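# Slide rail tab to the count shown on block

## Task

Read the number displayed on the square block at one end of the rail (it may appear as a digit, a set of dots or a set of strokes), then slide the rail's tab so it comes to rest exactly that many marks away from the red end of the rail.

## Robot and tools

Robot: two arms, left_arm and right_arm, each ending in a five-finger hand. right_arm has a right hand; left_arm has its mirror image, a left hand. Both bases sit near the table's scene origin: left_arm at about (+0.018, +0.256, 0) m, right_arm at about (-0.054, -0.327, 0) m, each turned only slightly about z. A two-camera stand is fixed behind the arms.

Frames. Scene frame: origin at table-top height midway between the nominal bases, +z up, +x out over the table, left_arm on the +y side (arm names do not match image sides). Reported hand poses, velocities and wrist-camera poses are in each arm's own base frame. Fixed cameras and the table use the scene frame. Offsets you send are along the current Hand target's own axes.

Hand point: a spot 0.05 m in front of the palm and 0.15 m out from the wrist flange. Its +z runs along straight fingers, +y out of the palm, +x across the palm away from the thumb on the right hand (toward the thumb on the left hand). Straight fingers extend 0.06-0.07 m past the point and lie 0.06 m behind it along -y. A bracket on the little-finger side of the wrist can strike things.

Row layout (used by execute_actions and move): 28 numbers, each in [-1, 1], always both arms. Order: left_arm dx, dy, dz, rx, ry, rz; left hand little, ring, middle, index, thumb_bend, thumb_turn, force_limit, speed; then the same 14 for right_arm. dx..rz are an offset, not a pose: a target relative to that arm's Hand target at the start of the action or move, along that target's axes; 1.0 equals 0.6 m of travel or 180 degrees of turn; rx, ry, rz form one rotation vector. Every row of one action counts from the same start, not from the row before; a new call counts from the new Hand target, so repeating an offset moves further. Six zeros re-request the current Hand target. Finger numbers are absolute targets: +1 open/straight, -1 closed/curled; thumb_turn +1 beside the palm, -1 across in front of it. force_limit maps -1..+1 to about 0..10 N at the fingertip (0..15 N for the two thumb motors). speed rises linearly from near zero at -1 to full at +0.48 and stays full to +1. No hand value means 'unchanged': to keep a hand as it is, resend the last eight numbers actually executed for it (or, if none yet, its hand_measured six plus hand_force_limit and hand_speed).

Tools.
- execute_actions(actions, cameras): actions is a list of actions; each action is up to 15 rows, one per 1/30 s step, the last row held to fill 15 steps. Returns robot state; images only with an empty actions list or when cameras names them ("all", a list of names, or []).
- move(target, speed, blend, blocking, cameras): target is one 28-number row or a list of up to 15 rows, all offsets from the same Hand targets. Paths are straight, end together, last 0.5 to 10 s. speed is m/s per arm path, 0.002 to 4.3, default 0.25 (turns up to twice that in rad/s), one value or one per target. blend in m rounds corners; 0 stops at each. blocking=false returns after about 0.5 s while motion continues. No obstacle avoidance.
- wait(seconds 0-10, cameras): scene runs with last commands held.
- stop(cameras): brakes a running move.
- zoom_image(camera, region [x0,y0,x1,y1] pixels, at most 504x504): closer look at the newest image of cam_high, cam_low, cam_left_wrist or cam_right_wrist (each 672x504).
- show_instructions(): shows the reference pages (e.g. FIVE-FINGER LEFT HAND).
- finished_scene(scene=1): ends the scene for good.

Results: end_effector_position (m) and end_effector_quat_wxyz per arm in its base frame; Hand target (last commanded pose after clipping, the base for the next offsets); joint positions, velocities (may say within noise) and torques; hand_measured, hand_stopped_by (moving, target, force, stalled, fault) and hand_load_n (positive when pushed open), in the same six-motor order as sent; motor temperatures. move adds a 'move:' line: done (within 10 mm and 2 degrees), off_target, moving, held or fault, plus limits such as paced (pose clipped) or held (steps withheld).

Behaviour to expect: the arms are loose; resting 1-3 cm (sometimes 5 cm), usually low, of the command is normal. Orientation commands are clipped to 40 degrees from the current one per step. If short, send the missing distance as a fresh offset. Avoid paths near an arm's own base. A blocked arm keeps pressing until moved away; pull its target back past the hand point to release. Fingers only start when their target changes by 0.002 or more; close gently with speed at -0.94 or below. A thumb turned in front of the palm plus fingers grips items 0.035-0.065 m thick.

Avoid: hard contacts with fixed or heavy objects, fast impacts, strong pushes, letting the tab or anything fall or releasing it while moving, any contact between the two arms or hands, heavy finger loads, and long stretched or straining poses that overheat motors (MOTOR HOT near 85 °C, fault at 100 °C). The tab must remain in place after the robot lets go.

Each tool is called after "Call:" by a JSON object that holds its "api" and its "payload".

Reference images:

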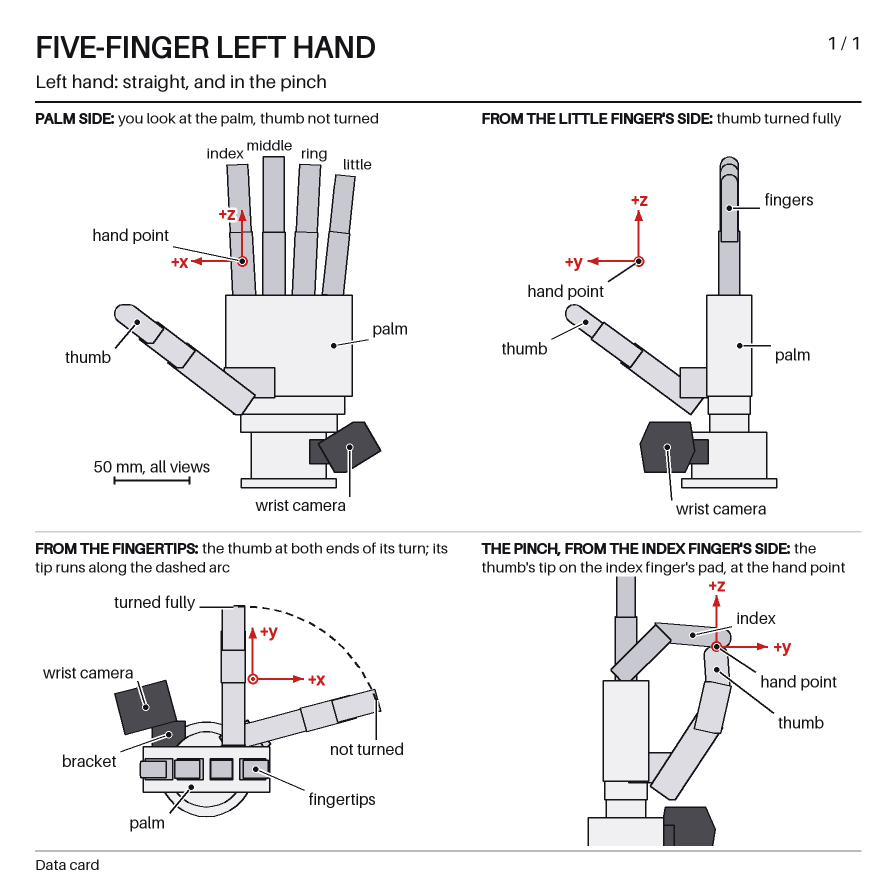

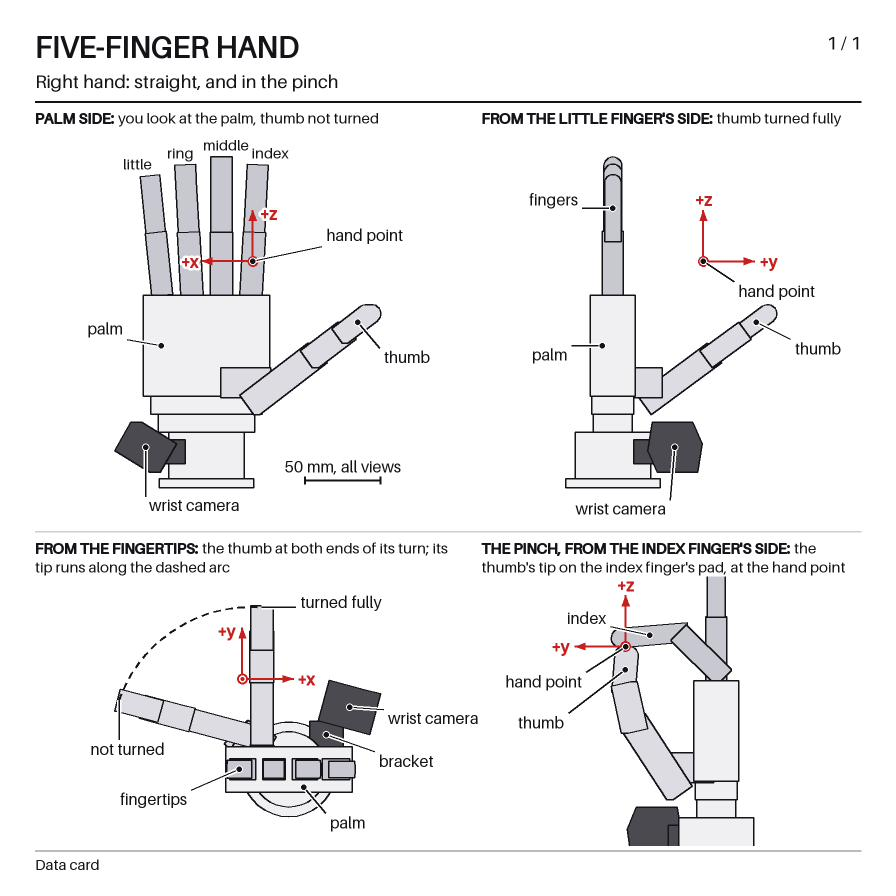

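## Session

Call:
{"api": "execute_actions", "payload": {"actions": []}}

Scene clock: 0.00 s.
left_arm: end_effector_position=(+0.2093, -0.3616, +0.1650) hand_measured=(+1.000, +1.000, +1.000, +1.000, +1.000, +1.000) hand_load_n=(+0.0, +0.0, +0.0, +0.0, +0.0, +0.0) hand_stopped_by=(target, target, target, target, target, target) hand_force_limit=0.00 hand_speed=-0.80 end_effector_quat_wxyz=(+0.439, +0.155, +0.766, -0.443) | right_arm: end_effector_position=(+0.6325, -0.0157, +0.1233) hand_measured=(+1.000, +1.000, +1.000, +1.000, +1.000, +1.000) hand_load_n=(+0.0, +0.0, +0.0, +0.0, +0.0, +0.0) hand_stopped_by=(target, target, target, target, target, target) hand_force_limit=0.00 hand_speed=-0.80 end_effector_quat_wxyz=(+0.089, +0.975, -0.171, +0.107)
Joint positions: left_arm=[-1.218 0.91 0.393 0.288 -0.222 0.93] | right_arm=[0.11 2.064 1.933 -1.281 0.231 -1.133]
Joint velocities: within noise
Joint torques (N m): no reading
Motor temperatures (°C): left_arm=[30 29 28 29 28 26] | right_arm=[28 27 29 26 30 25]
Heat: left arm: hottest waist 30 °C; right arm: hottest wrist yaw 30 °C.
Hand target: left_arm +0.2147, -0.3679, +0.1827; +0.450, +0.149, +0.756, -0.452 | right_arm +0.6423, -0.0130, +0.1337; +0.086, +0.974, -0.169, +0.123

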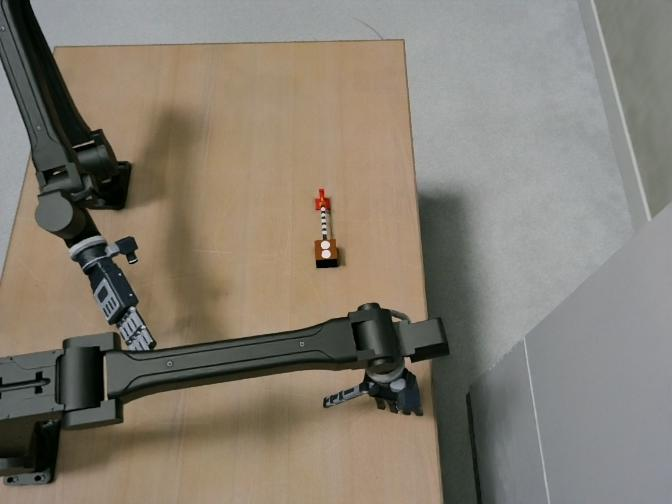

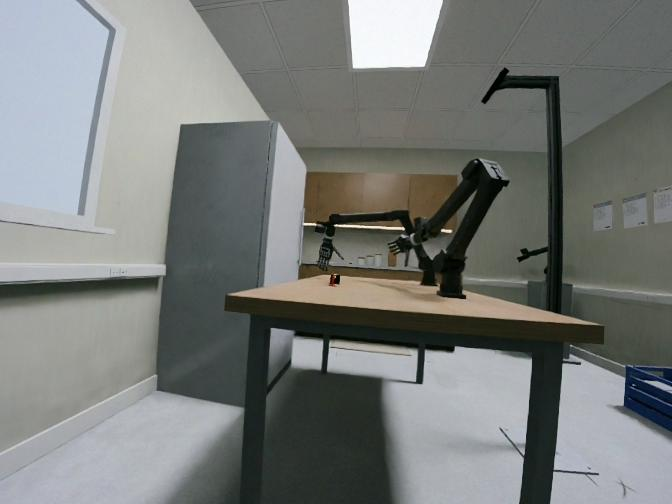

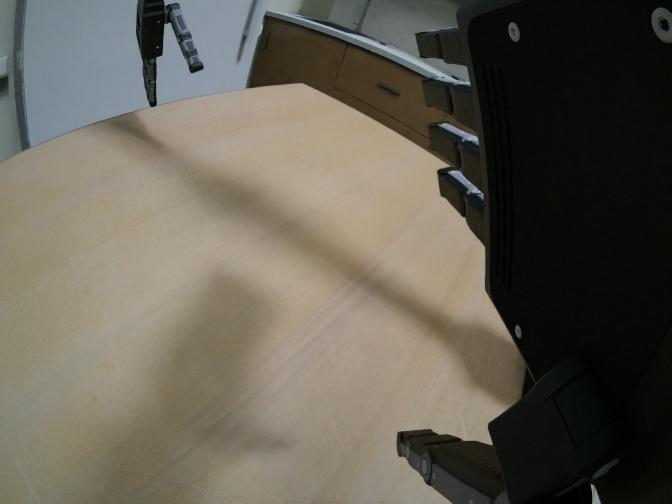

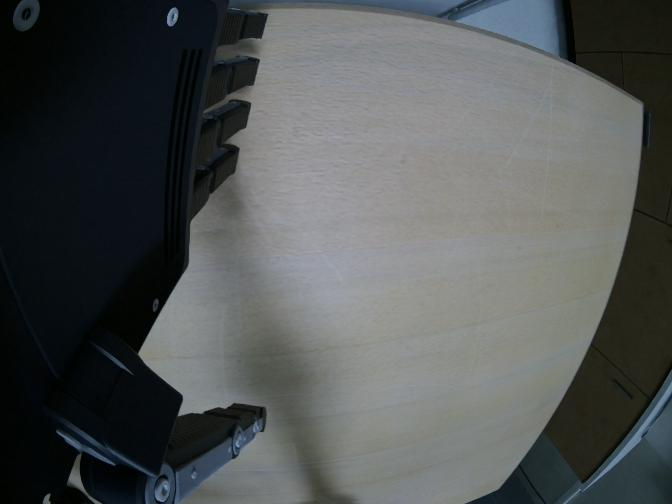

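Call:
{"api": "zoom_image", "payload": {"camera": "cam_high", "region": [285, 175, 365, 280]}}

Call:
{"api": "zoom_image", "payload": {"camera": "cam_low", "region": [300, 250, 370, 300]}}

Scaled by 4.800 from the camera's 672x504 image, which has a finer 960x720 frame.

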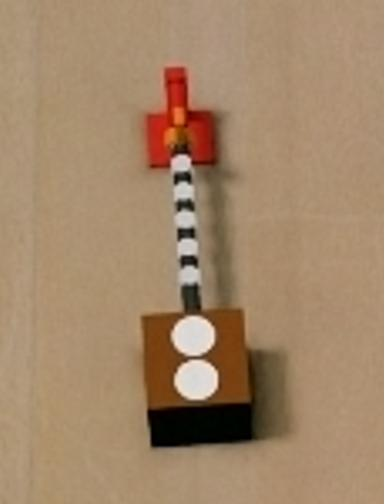

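Scaled by 7.200 from the camera's 672x504 image, which has a finer 960x720 frame.

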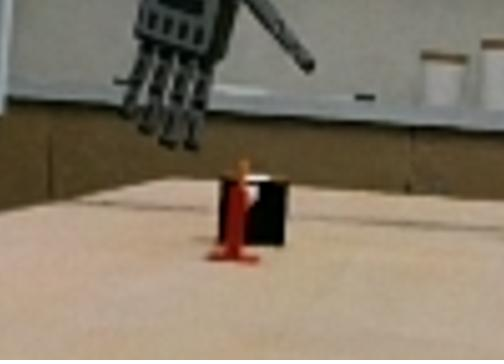

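Call:
{"api": "move", "payload": {"target": [-0.3361,0.4477,-0.1846,-0.509,-0.008,-0.515,1,1,1,1,1,1,0,-0.8,0,0,0,0,0,0,1,1,1,1,1,1,0,-0.8], "speed": 0.4, "cameras": ["all"]}}

Scene clock: 14.63 s.
left_arm: end_effector_position=(+0.4163, -0.0886, +0.2100) hand_measured=(+1.000, +1.000, +1.000, +1.000, +1.000, +1.000) hand_load_n=(+0.0, +0.0, +0.0, +0.0, +0.0, +0.0) hand_stopped_by=(target, target, target, target, target, target) hand_force_limit=0.00 hand_speed=-0.80 end_effector_quat_wxyz=(+0.008, +0.712, -0.702, -0.014) | right_arm: end_effector_position=(+0.6325, -0.0157, +0.1233) hand_measured=(+1.000, +1.000, +1.000, +1.000, +1.000, +1.000) hand_load_n=(+0.0, +0.0, +0.0, +0.0, +0.0, +0.0) hand_stopped_by=(target, target, target, target, target, target) hand_force_limit=0.00 hand_speed=-0.80 end_effector_quat_wxyz=(+0.089, +0.975, -0.171, +0.107)
Joint positions: left_arm=[-0.12 1.617 1.541 -1.527 -0.004 -0.135] | right_arm=[0.11 2.064 1.933 -1.281 0.231 -1.133]
Joint torques (N m): left_arm=[-1.44 -13.39 11.96 0.05 -0.05 -0.08] | right_arm=[-0.26 -21.07 9.14 0.8 0.26 0.13]
Heat: left arm: hottest elbow 31 °C; right arm: hottest elbow 31 °C.
Hand target: left_arm +0.4353, -0.0939, +0.2200; +0.001, +0.717, -0.697, -0.001 | right_arm +0.6423, -0.0130, +0.1337; +0.086, +0.974, -0.169, +0.123
Off the commanded pose: left_arm 0.022 m, 2 deg | right_arm 0.015 m, 2 deg.
move: off_target (left_arm, right_arm)
camera_calibration:
cam_left_wrist: T_world_to_cam=[[0.975462, -0.219387, -0.018532, -0.421205], [-0.179357, -0.840644, 0.511027, -0.105812], [-0.127692, -0.495163, -0.859365, 0.307831], [0, 0, 0, 1]] pos_world=[0.431198, -0.0289304, 0.310806]

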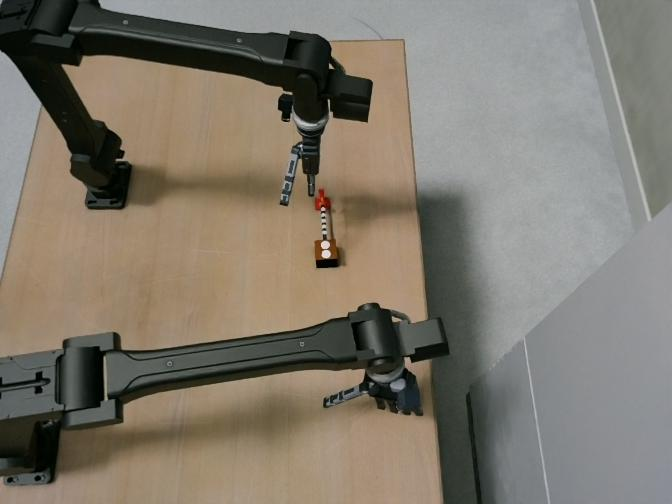

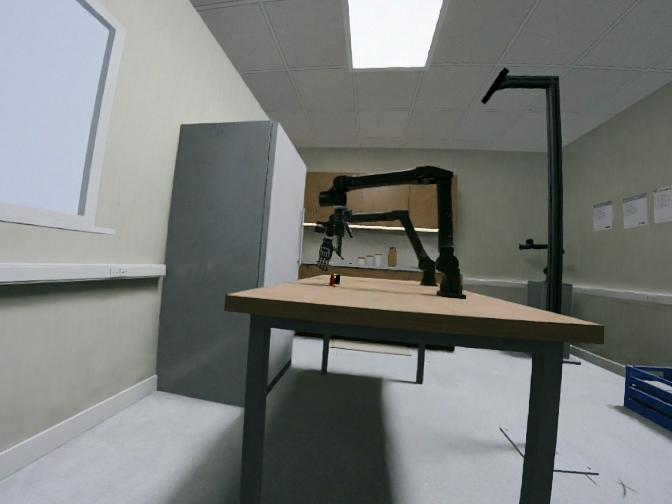

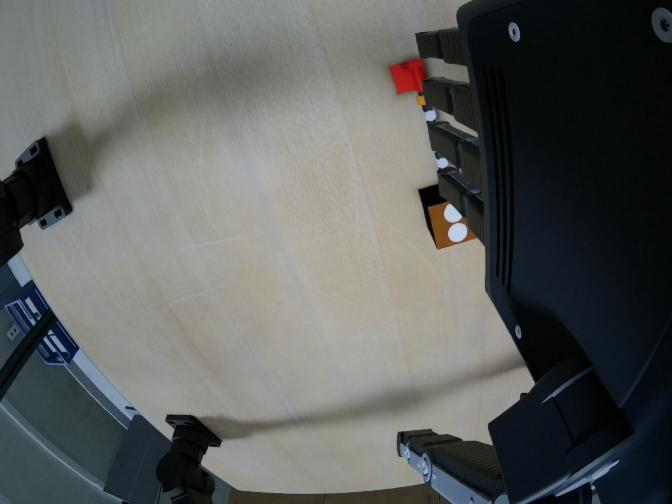

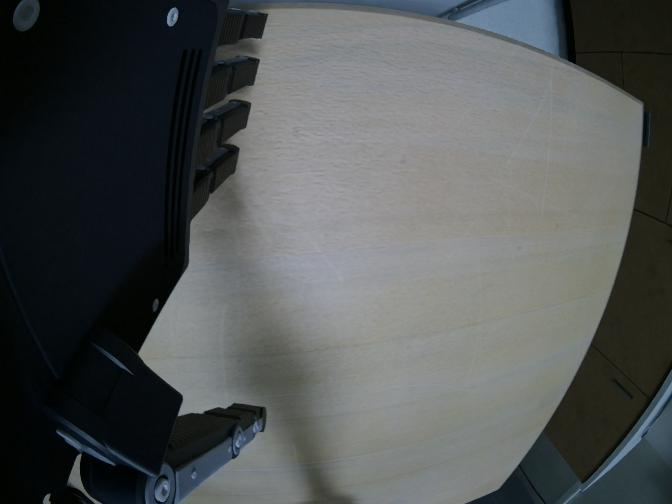

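Call:
{"api": "zoom_image", "payload": {"camera": "cam_left_wrist", "region": [370, 30, 500, 260]}}

Scaled by 2.191 from the camera's 672x504 image, which has a finer 960x720 frame.

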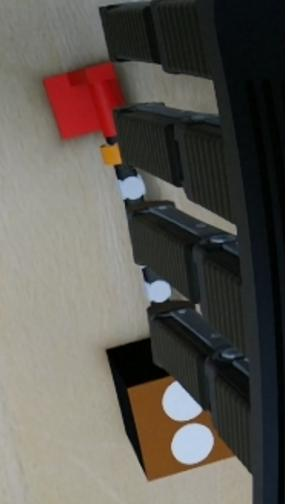

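Call:
{"api": "move", "payload": {"target": [0,-0.15,0,0,0,0,1,1,1,1,1,1,0,-0.8,0,0,0,0,0,0,1,1,1,1,1,1,0,-0.8], "speed": 0.25, "cameras": ["cam_high","cam_left_wrist"]}}

Call:
{"api": "zoom_image", "payload": {"camera": "cam_left_wrist", "region": [200, 30, 480, 300]}}

Scene clock: 17.27 s.
left_arm: end_effector_position=(+0.5079, -0.0948, +0.2137) hand_measured=(+1.000, +1.000, +1.000, +1.000, +1.000, +1.000) hand_load_n=(+0.0, +0.0, +0.0, +0.0, +0.0, +0.0) hand_stopped_by=(target, target, target, target, target, target) hand_force_limit=0.00 hand_speed=-0.80 end_effector_quat_wxyz=(+0.007, +0.715, -0.699, -0.012) | right_arm: end_effector_position=(+0.6325, -0.0157, +0.1233) hand_measured=(+1.000, +1.000, +1.000, +1.000, +1.000, +1.000) hand_load_n=(+0.0, +0.0, +0.0, +0.0, +0.0, +0.0) hand_stopped_by=(target, target, target, target, target, target) hand_force_limit=0.00 hand_speed=-0.80 end_effector_quat_wxyz=(+0.089, +0.975, -0.171, +0.107)
Joint positions: left_arm=[-0.111 1.864 1.883 -1.617 -0.004 -0.135] | right_arm=[0.11 2.064 1.933 -1.281 0.231 -1.133]
Joint torques (N m): left_arm=[-0.97 -17.03 11.97 0.06 -0.09 0.12] | right_arm=[-0.26 -21.07 9.14 0.81 0.26 0.13]
Heat: left arm: hottest elbow 32 °C; right arm: hottest elbow 32 °C.
Hand target: left_arm +0.5252, -0.0915, +0.2198; +0.001, +0.717, -0.697, -0.001 | right_arm +0.6423, -0.0130, +0.1337; +0.086, +0.974, -0.169, +0.123
Off the commanded pose: left_arm 0.019 m, 2 deg | right_arm 0.015 m, 2 deg.
move: off_target (left_arm, right_arm)
camera_calibration:
cam_left_wrist: T_world_to_cam=[[0.97751, -0.210424, -0.0139823, -0.513008], [-0.173951, -0.84201, 0.510647, -0.0993936], [-0.119226, -0.496731, -0.859676, 0.315253], [0, 0, 0, 1]] pos_world=[0.521767, -0.0350436, 0.314597]
Images, in order (width x height): cam_high 672x504, cam_left_wrist 672x504.

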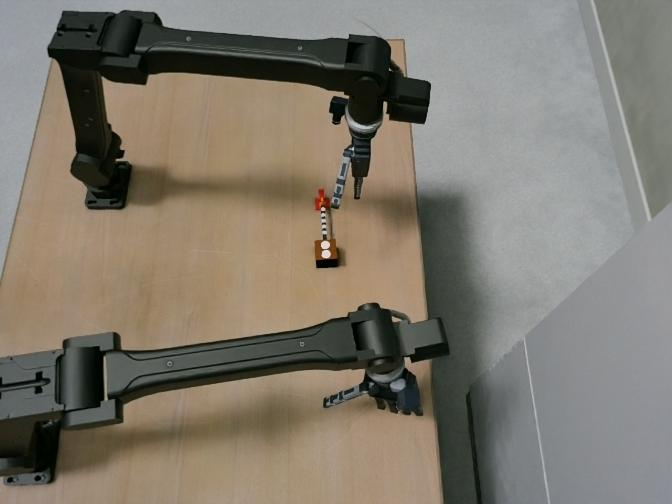

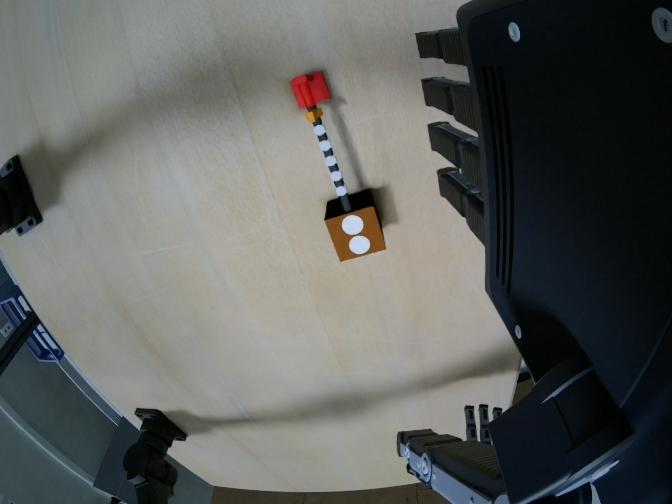

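Scaled by 1.800 from the camera's 672x504 image, which has a finer 960x720 frame.

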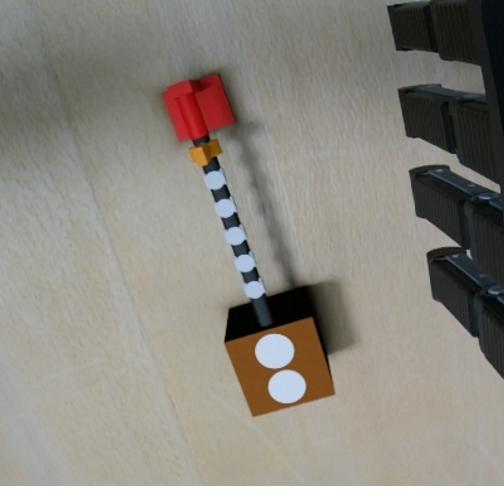

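Call:
{"api": "zoom_image", "payload": {"camera": "cam_left_wrist", "region": [270, 60, 400, 220]}}

Call:
{"api": "zoom_image", "payload": {"camera": "cam_left_wrist", "region": [285, 65, 345, 125]}}

Scaled by 3.150 from the camera's 672x504 image, which has a finer 960x720 frame.

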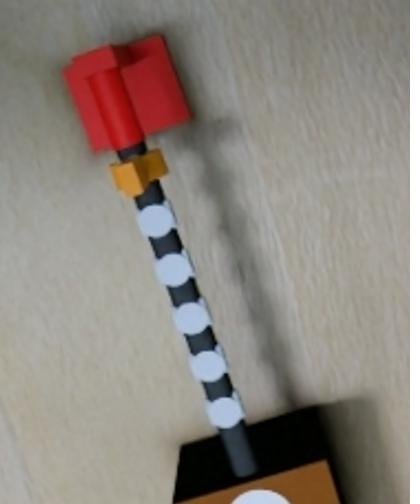

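Scaled by 8.400 from the camera's 672x504 image, which has a finer 960x720 frame.

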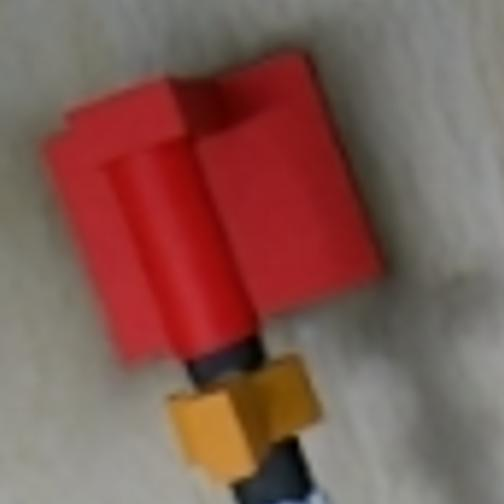

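Call:
{"api": "move", "payload": {"target": [-0.05,0,0.1167,0,0,0,1,1,1,1,1,1,0,-0.8,0,0,0,0,0,0,1,1,1,1,1,1,0,-0.8], "speed": 0.2, "cameras": ["cam_high","cam_low","cam_left_wrist"]}}

Call:
{"api": "zoom_image", "payload": {"camera": "cam_left_wrist", "region": [250, 60, 450, 280]}}

Scene clock: 23.53 s.
left_arm: end_effector_position=(+0.5221, -0.0607, +0.1643) hand_measured=(+1.000, +1.000, +1.000, +1.000, +1.000, +1.000) hand_load_n=(+0.0, +0.0, +0.0, +0.0, +0.0, +0.0) hand_stopped_by=(target, target, target, target, target, target) hand_force_limit=0.00 hand_speed=-0.80 end_effector_quat_wxyz=(-0.006, +0.722, -0.691, +0.004) | right_arm: end_effector_position=(+0.6325, -0.0157, +0.1233) hand_measured=(+1.000, +1.000, +1.000, +1.000, +1.000, +1.000) hand_load_n=(+0.0, +0.0, +0.0, +0.0, +0.0, +0.0) hand_stopped_by=(target, target, target, target, target, target) hand_force_limit=0.00 hand_speed=-0.80 end_effector_quat_wxyz=(+0.089, +0.975, -0.171, +0.107)
Joint positions: left_arm=[-0.048 1.869 1.766 -1.455 -0.004 -0.092] | right_arm=[0.11 2.064 1.933 -1.281 0.231 -1.133]
Joint torques (N m): left_arm=[-1.38 -17.38 7.31 0.91 -0.08 0.13] | right_arm=[-0.26 -21.07 9.13 0.8 0.26 0.13]
Heat: left arm: hottest elbow 32 °C; right arm: hottest elbow 33 °C.
Hand target: left_arm +0.5243, -0.0615, +0.1498; +0.001, +0.717, -0.697, -0.001 | right_arm +0.6423, -0.0130, +0.1337; +0.086, +0.974, -0.169, +0.123
Off the commanded pose: left_arm 0.015 m, 1 deg | right_arm 0.015 m, 2 deg.
move: off_target (left_arm, right_arm)
camera_calibration:
cam_left_wrist: T_world_to_cam=[[0.981242, -0.190871, 0.0270482, -0.527894], [-0.178076, -0.843701, 0.506416, -0.0402354], [-0.0738394, -0.501733, -0.861865, 0.267752], [0, 0, 0, 1]] pos_world=[0.530598, -0.000366178, 0.265421]
Images, in order (width x height): cam_high 672x504, cam_low 672x504, cam_left_wrist 672x504.

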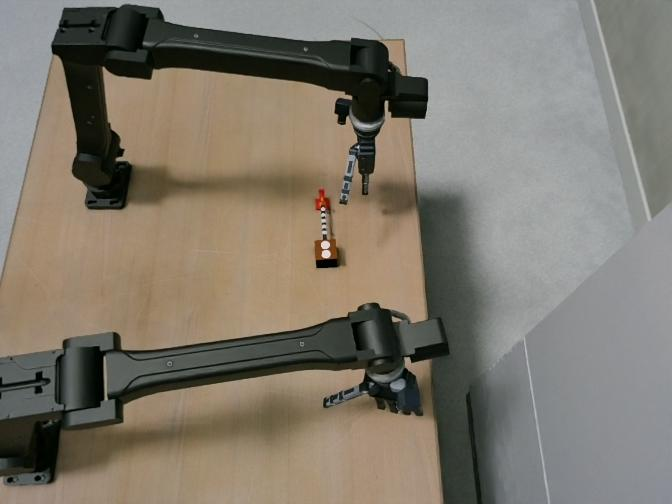

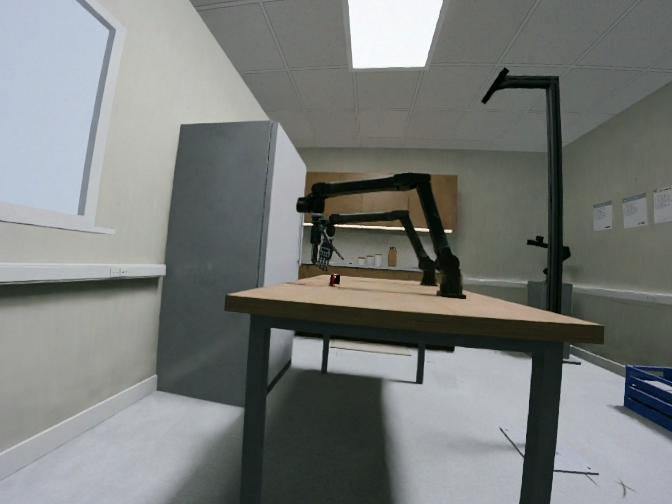

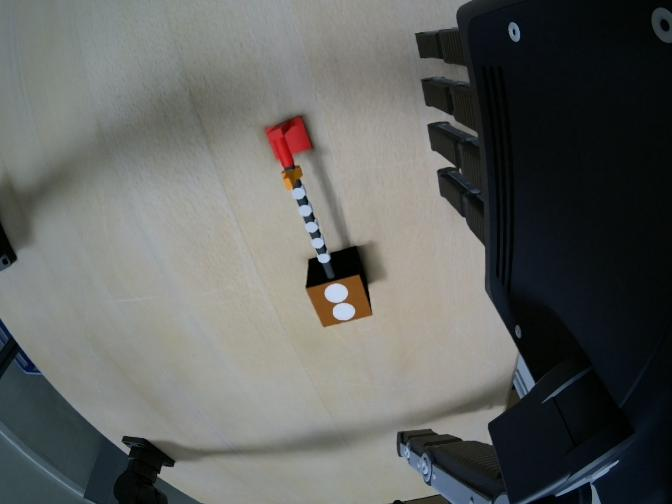

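Scaled by 2.291 from the camera's 672x504 image, which has a finer 960x720 frame.

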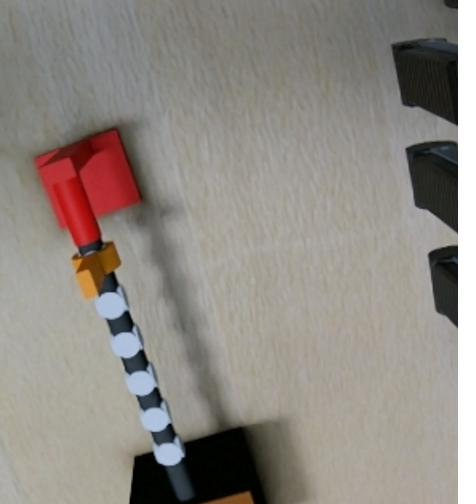

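Call:
{"api": "zoom_image", "payload": {"camera": "cam_left_wrist", "region": [260, 105, 360, 205]}}

Call:
{"api": "zoom_image", "payload": {"camera": "cam_left_wrist", "region": [275, 155, 345, 285]}}

Call:
{"api": "zoom_image", "payload": {"camera": "cam_low", "region": [310, 260, 360, 295]}}

Scaled by 5.040 from the camera's 672x504 image, which has a finer 960x720 frame.

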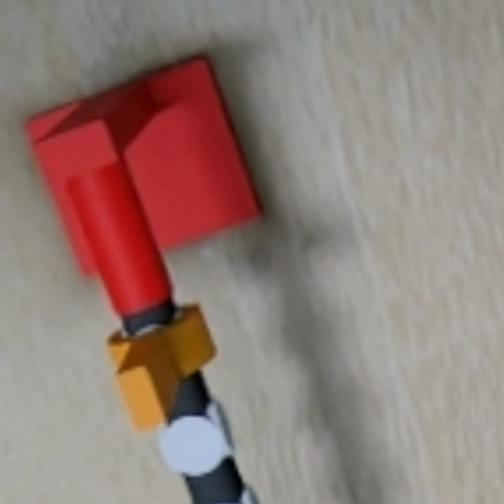

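Scaled by 3.877 from the camera's 672x504 image, which has a finer 960x720 frame.

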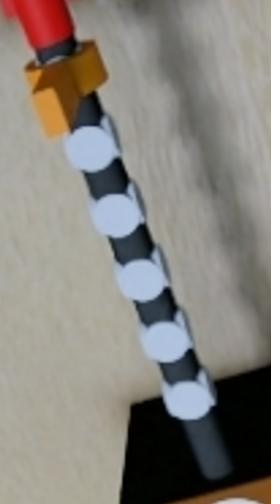

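Scaled by 10.080 from the camera's 672x504 image, which has a finer 960x720 frame.

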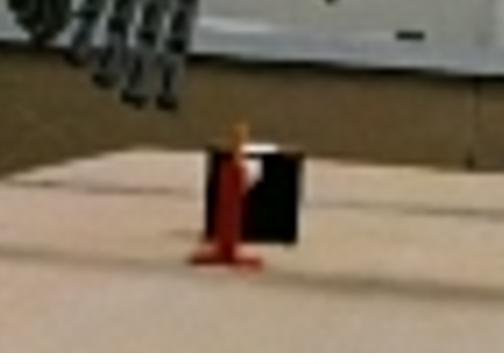

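Call:
{"api": "zoom_image", "payload": {"camera": "cam_left_wrist", "region": [275, 155, 310, 190]}}

Scaled by 14.400 from the camera's 672x504 image, which has a finer 960x720 frame.

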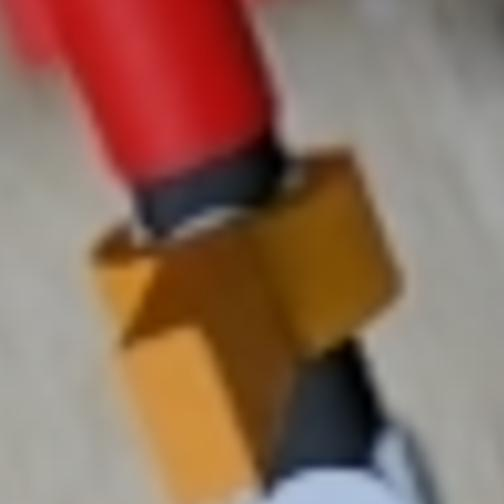

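Call:
{"api": "move", "payload": {"target": [-0.0232,0.1432,-0.0253,0,0,0,-1,-1,-1,1,1,1,0,0,0,0,0,0,0,0,1,1,1,1,1,1,0,-0.8], "speed": 0.15, "cameras": ["cam_high","cam_low","cam_left_wrist"]}}

Call:
{"api": "zoom_image", "payload": {"camera": "cam_left_wrist", "region": [330, 80, 530, 280]}}

Scene clock: 37.03 s.
left_arm: end_effector_position=(+0.4378, -0.0558, +0.1660) hand_measured=(-1.000, -1.000, -1.000, +1.000, +1.000, +1.000) hand_load_n=(+0.0, +0.0, +0.0, +0.0, +0.0, +0.0) hand_stopped_by=(target, target, target, target, target, target) hand_force_limit=0.00 hand_speed=0.00 end_effector_quat_wxyz=(+0.002, +0.717, -0.697, -0.006) | right_arm: end_effector_position=(+0.6325, -0.0157, +0.1233) hand_measured=(+1.000, +1.000, +1.000, +1.000, +1.000, +1.000) hand_load_n=(+0.0, +0.0, +0.0, +0.0, +0.0, +0.0) hand_stopped_by=(target, target, target, target, target, target) hand_force_limit=0.00 hand_speed=-0.80 end_effector_quat_wxyz=(+0.089, +0.975, -0.171, +0.107)
Joint positions: left_arm=[-0.048 1.665 1.487 -1.405 -0.004 -0.076] | right_arm=[0.11 2.064 1.933 -1.281 0.231 -1.133]
Joint torques (N m): left_arm=[-0.91 -16.44 6.99 0.84 -0.09 0.13] | right_arm=[-0.26 -21.07 9.13 0.81 0.26 0.13]
Motor temperatures (°C): left_arm=[30 31 33 28 28 26] | right_arm=[28 29 34 26 30 25]
Heat: left arm: hottest elbow 33 °C; right arm: hottest elbow 34 °C.
Hand target: left_arm +0.4381, -0.0499, +0.1651; +0.001, +0.717, -0.697, -0.001 | right_arm +0.6423, -0.0130, +0.1337; +0.086, +0.974, -0.169, +0.123
Off the commanded pose: left_arm 0.006 m, 1 deg | right_arm 0.015 m, 2 deg.
move: off_target (right_arm)
camera_calibration:
cam_left_wrist: T_world_to_cam=[[0.978565, -0.205934, 0.00110893, -0.439588], [-0.177692, -0.841619, 0.510002, -0.0525935], [-0.104094, -0.499268, -0.860172, 0.2785], [0, 0, 0, 1]] pos_world=[0.44981, 0.00425649, 0.266869]
Images, in order (width x height): cam_high 672x504, cam_low 672x504, cam_left_wrist 672x504.

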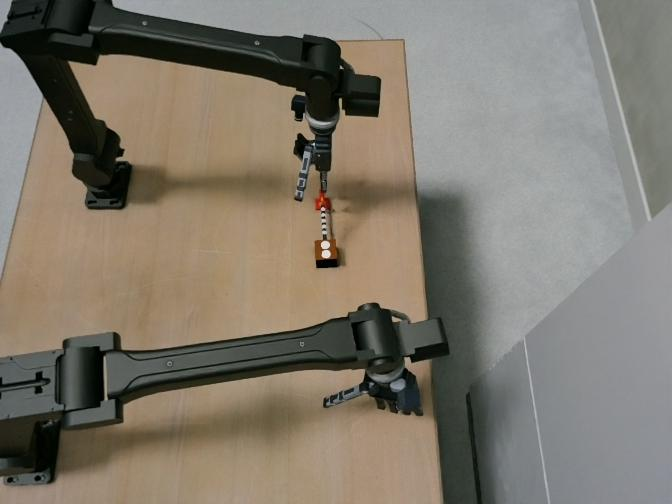

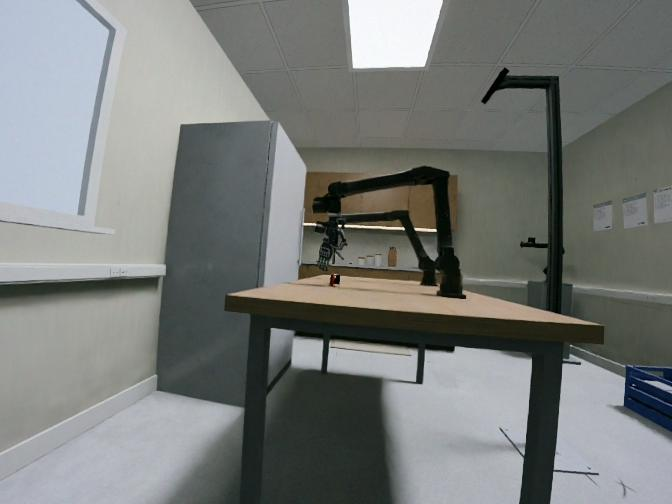

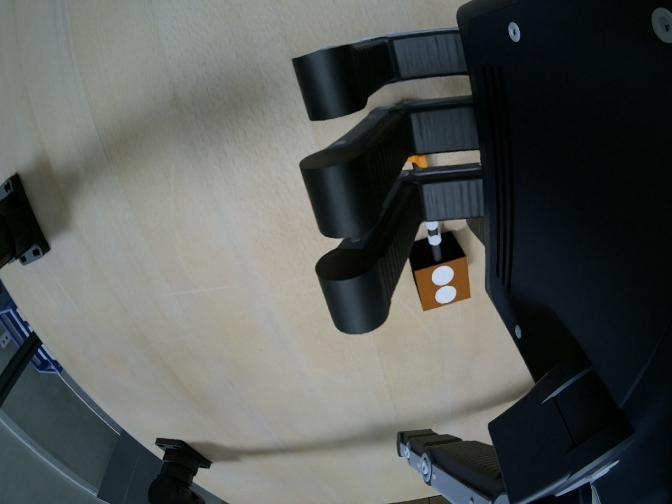

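Scaled by 2.520 from the camera's 672x504 image, which has a finer 960x720 frame.

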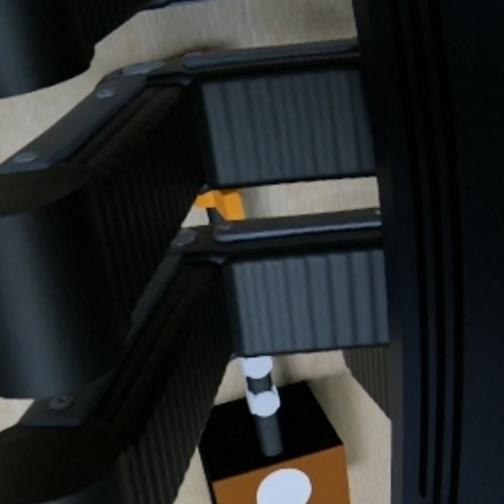

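Call:
{"api": "move", "payload": {"target": [0.0863,-0.1027,-0.0167,0,0,-0.513,1,1,1,1,1,1,0,0,0,0,0,0,0,0,1,1,1,1,1,1,0,-0.8], "speed": 0.3, "cameras": ["cam_high","cam_low","cam_left_wrist"]}}

Call:
{"api": "zoom_image", "payload": {"camera": "cam_left_wrist", "region": [330, 80, 530, 280]}}

Scene clock: 43.93 s.
left_arm: end_effector_position=(+0.5034, -0.0982, +0.1676) hand_measured=(+1.000, +1.000, +1.000, +1.000, +1.000, +1.000) hand_load_n=(+0.0, +0.0, +0.0, +0.0, +0.0, -0.5) hand_stopped_by=(target, target, target, target, target, target) hand_force_limit=0.00 hand_speed=0.00 end_effector_quat_wxyz=(-0.002, +1.000, +0.029, -0.010) | right_arm: end_effector_position=(+0.6325, -0.0157, +0.1233) hand_measured=(+1.000, +1.000, +1.000, +1.000, +1.000, +1.000) hand_load_n=(+0.0, +0.0, +0.0, +0.0, +0.0, +0.0) hand_stopped_by=(target, target, target, target, target, target) hand_force_limit=0.00 hand_speed=-0.80 end_effector_quat_wxyz=(+0.089, +0.975, -0.171, +0.107)
Joint positions: left_arm=[-0.084 1.6 1.415 -1.405 -0.001 -1.713] | right_arm=[0.11 2.064 1.933 -1.281 0.231 -1.133]
Joint torques (N m): left_arm=[-2.26 -16.67 6.97 0.51 -0.18 -0.09] | right_arm=[-0.26 -21.07 9.14 0.81 0.26 0.13]
Heat: left arm: hottest elbow 33 °C; right arm: hottest elbow 34 °C.
Hand target: left_arm +0.5011, -0.1000, +0.1750; +0.000, +0.999, +0.034, -0.001 | right_arm +0.6423, -0.0130, +0.1337; +0.086, +0.974, -0.169, +0.123
Off the commanded pose: left_arm 0.008 m, 1 deg | right_arm 0.015 m, 2 deg.
move: off_target (right_arm)
camera_calibration:
cam_left_wrist: T_world_to_cam=[[0.177552, 0.984016, 0.013707, 0.00543637], [0.854097, -0.160999, 0.494569, -0.52741], [0.488871, -0.0761045, -0.86903, 0.0101269], [0, 0, 0, 1]] pos_world=[0.444543, -0.0894912, 0.269567]
Images, in order (width x height): cam_high 672x504, cam_low 672x504, cam_left_wrist 672x504.

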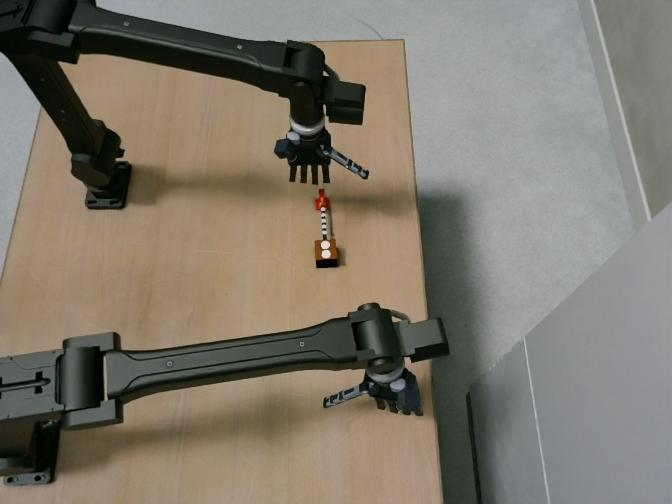

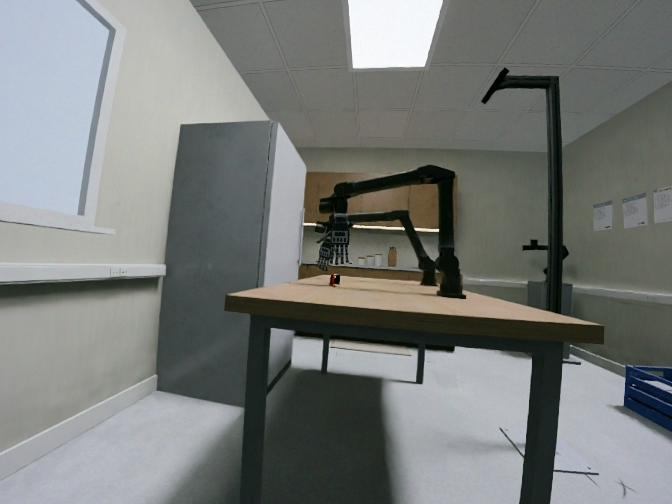

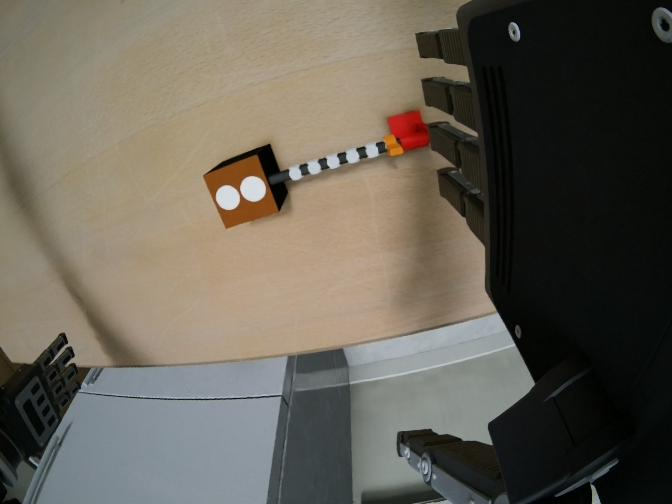

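Scaled by 2.520 from the camera's 672x504 image, which has a finer 960x720 frame.

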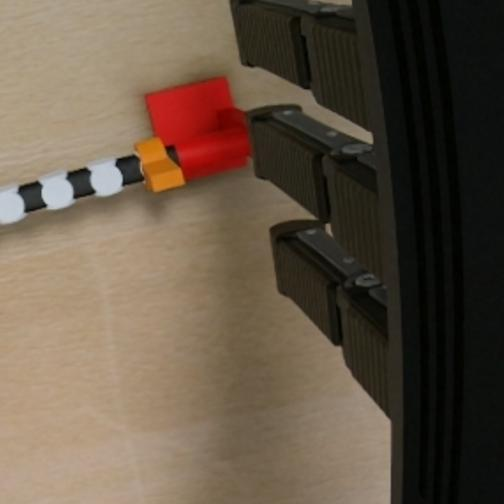

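Call:
{"api": "zoom_image", "payload": {"camera": "cam_left_wrist", "region": [370, 100, 450, 170]}}

Call:
{"api": "zoom_image", "payload": {"camera": "cam_left_wrist", "region": [195, 125, 415, 235]}}

Scaled by 6.300 from the camera's 672x504 image, which has a finer 960x720 frame.

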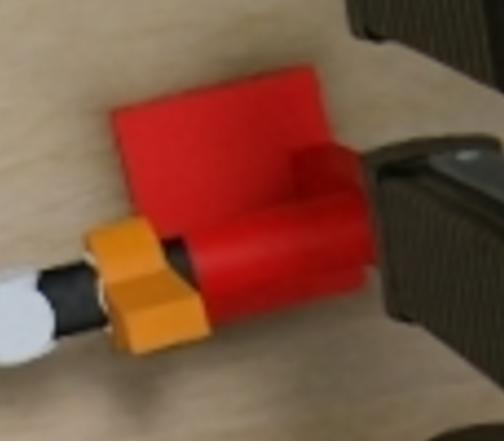

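Scaled by 2.291 from the camera's 672x504 image, which has a finer 960x720 frame.

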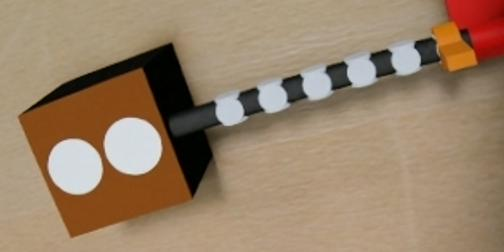

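Call:
{"api": "move", "payload": {"target": [-0.0143,0.0107,0.055,0,0,0,1,1,1,1,1,1,0,0,0,0,0,0,0,0,1,1,1,1,1,1,0,-0.8], "speed": 0.1, "cameras": ["cam_high","cam_low","cam_left_wrist"]}}

Call:
{"api": "zoom_image", "payload": {"camera": "cam_left_wrist", "region": [350, 100, 500, 230]}}

Call:
{"api": "zoom_image", "payload": {"camera": "cam_low", "region": [310, 245, 370, 295]}}

Scene clock: 51.27 s.
left_arm: end_effector_position=(+0.4935, -0.1005, +0.1364) hand_measured=(+1.000, +1.000, +1.000, +1.000, +1.000, +1.000) hand_load_n=(+0.0, +0.0, +0.0, +0.0, -0.5, +0.5) hand_stopped_by=(target, target, target, target, target, target) hand_force_limit=0.00 hand_speed=0.00 end_effector_quat_wxyz=(-0.002, +0.999, +0.033, -0.012) | right_arm: end_effector_position=(+0.6325, -0.0157, +0.1233) hand_measured=(+1.000, +1.000, +1.000, +1.000, +1.000, +1.000) hand_load_n=(+0.0, +0.0, +0.0, +0.0, +0.0, +0.0) hand_stopped_by=(target, target, target, target, target, target) hand_force_limit=0.00 hand_speed=-0.80 end_effector_quat_wxyz=(+0.089, +0.975, -0.171, +0.107)
Joint positions: left_arm=[-0.092 1.596 1.326 -1.326 -0.001 -1.73] | right_arm=[0.11 2.064 1.933 -1.281 0.231 -1.133]
Joint torques (N m): left_arm=[-2.26 -16.03 6.82 0.85 -0.17 -0.09] | right_arm=[-0.26 -21.07 9.13 0.8 0.26 0.13]
Heat: left arm: hottest elbow 33 °C; right arm: hottest elbow 35 °C.
Hand target: left_arm +0.4929, -0.1070, +0.1420; +0.000, +0.999, +0.034, -0.001 | right_arm +0.6423, -0.0130, +0.1337; +0.086, +0.974, -0.169, +0.123
Off the commanded pose: left_arm 0.009 m, 1 deg | right_arm 0.015 m, 2 deg.
move: off_target (right_arm)
camera_calibration:
cam_left_wrist: T_world_to_cam=[[0.168588, 0.985592, 0.0136428, 0.0144908], [0.857778, -0.153516, 0.49056, -0.504332], [0.485587, -0.0710002, -0.8713, -0.00991039], [0, 0, 0, 1]] pos_world=[0.434975, -0.0924086, 0.238573]
Images, in order (width x height): cam_high 672x504, cam_low 672x504, cam_left_wrist 672x504.

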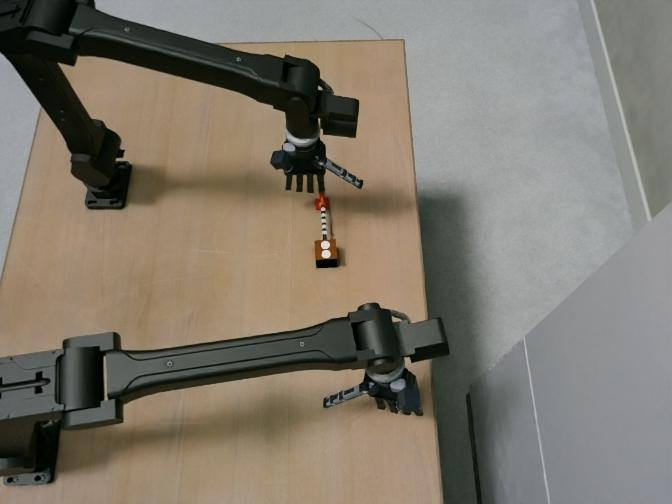

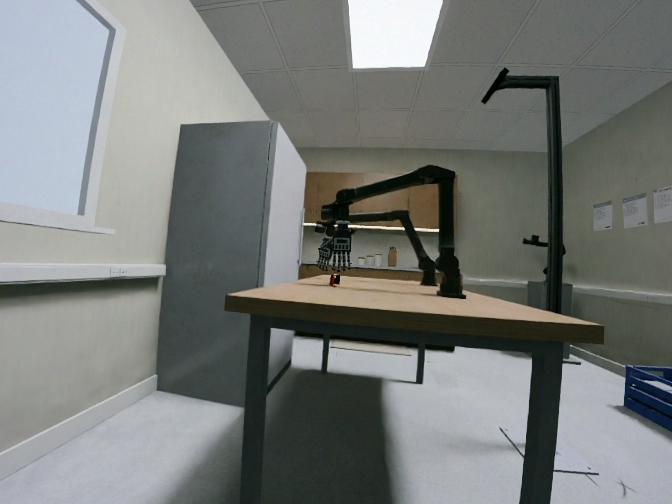

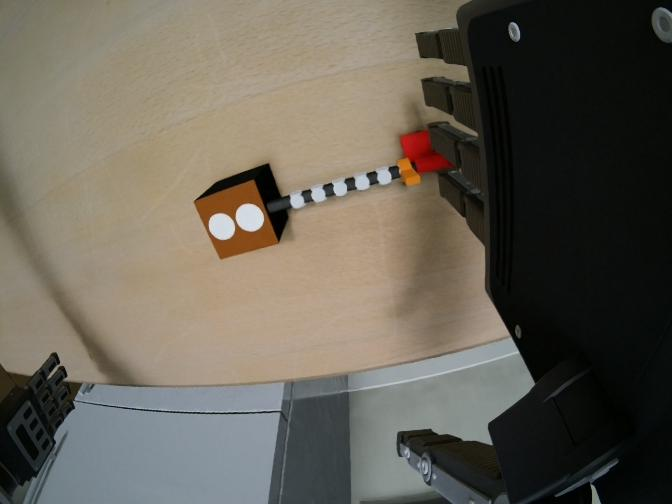

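Scaled by 3.360 from the camera's 672x504 image, which has a finer 960x720 frame.

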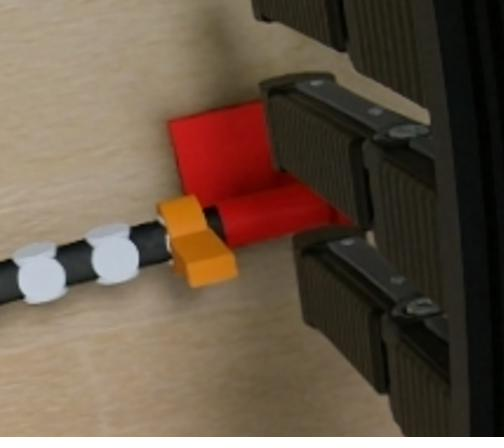

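Scaled by 8.400 from the camera's 672x504 image, which has a finer 960x720 frame.

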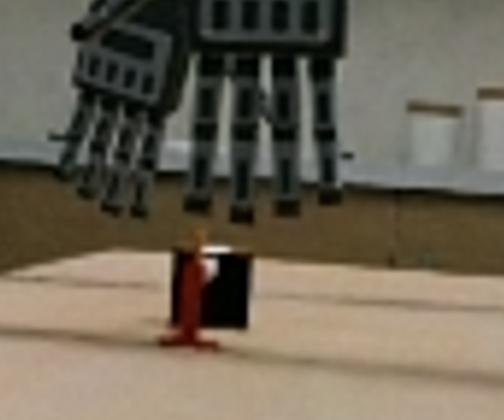

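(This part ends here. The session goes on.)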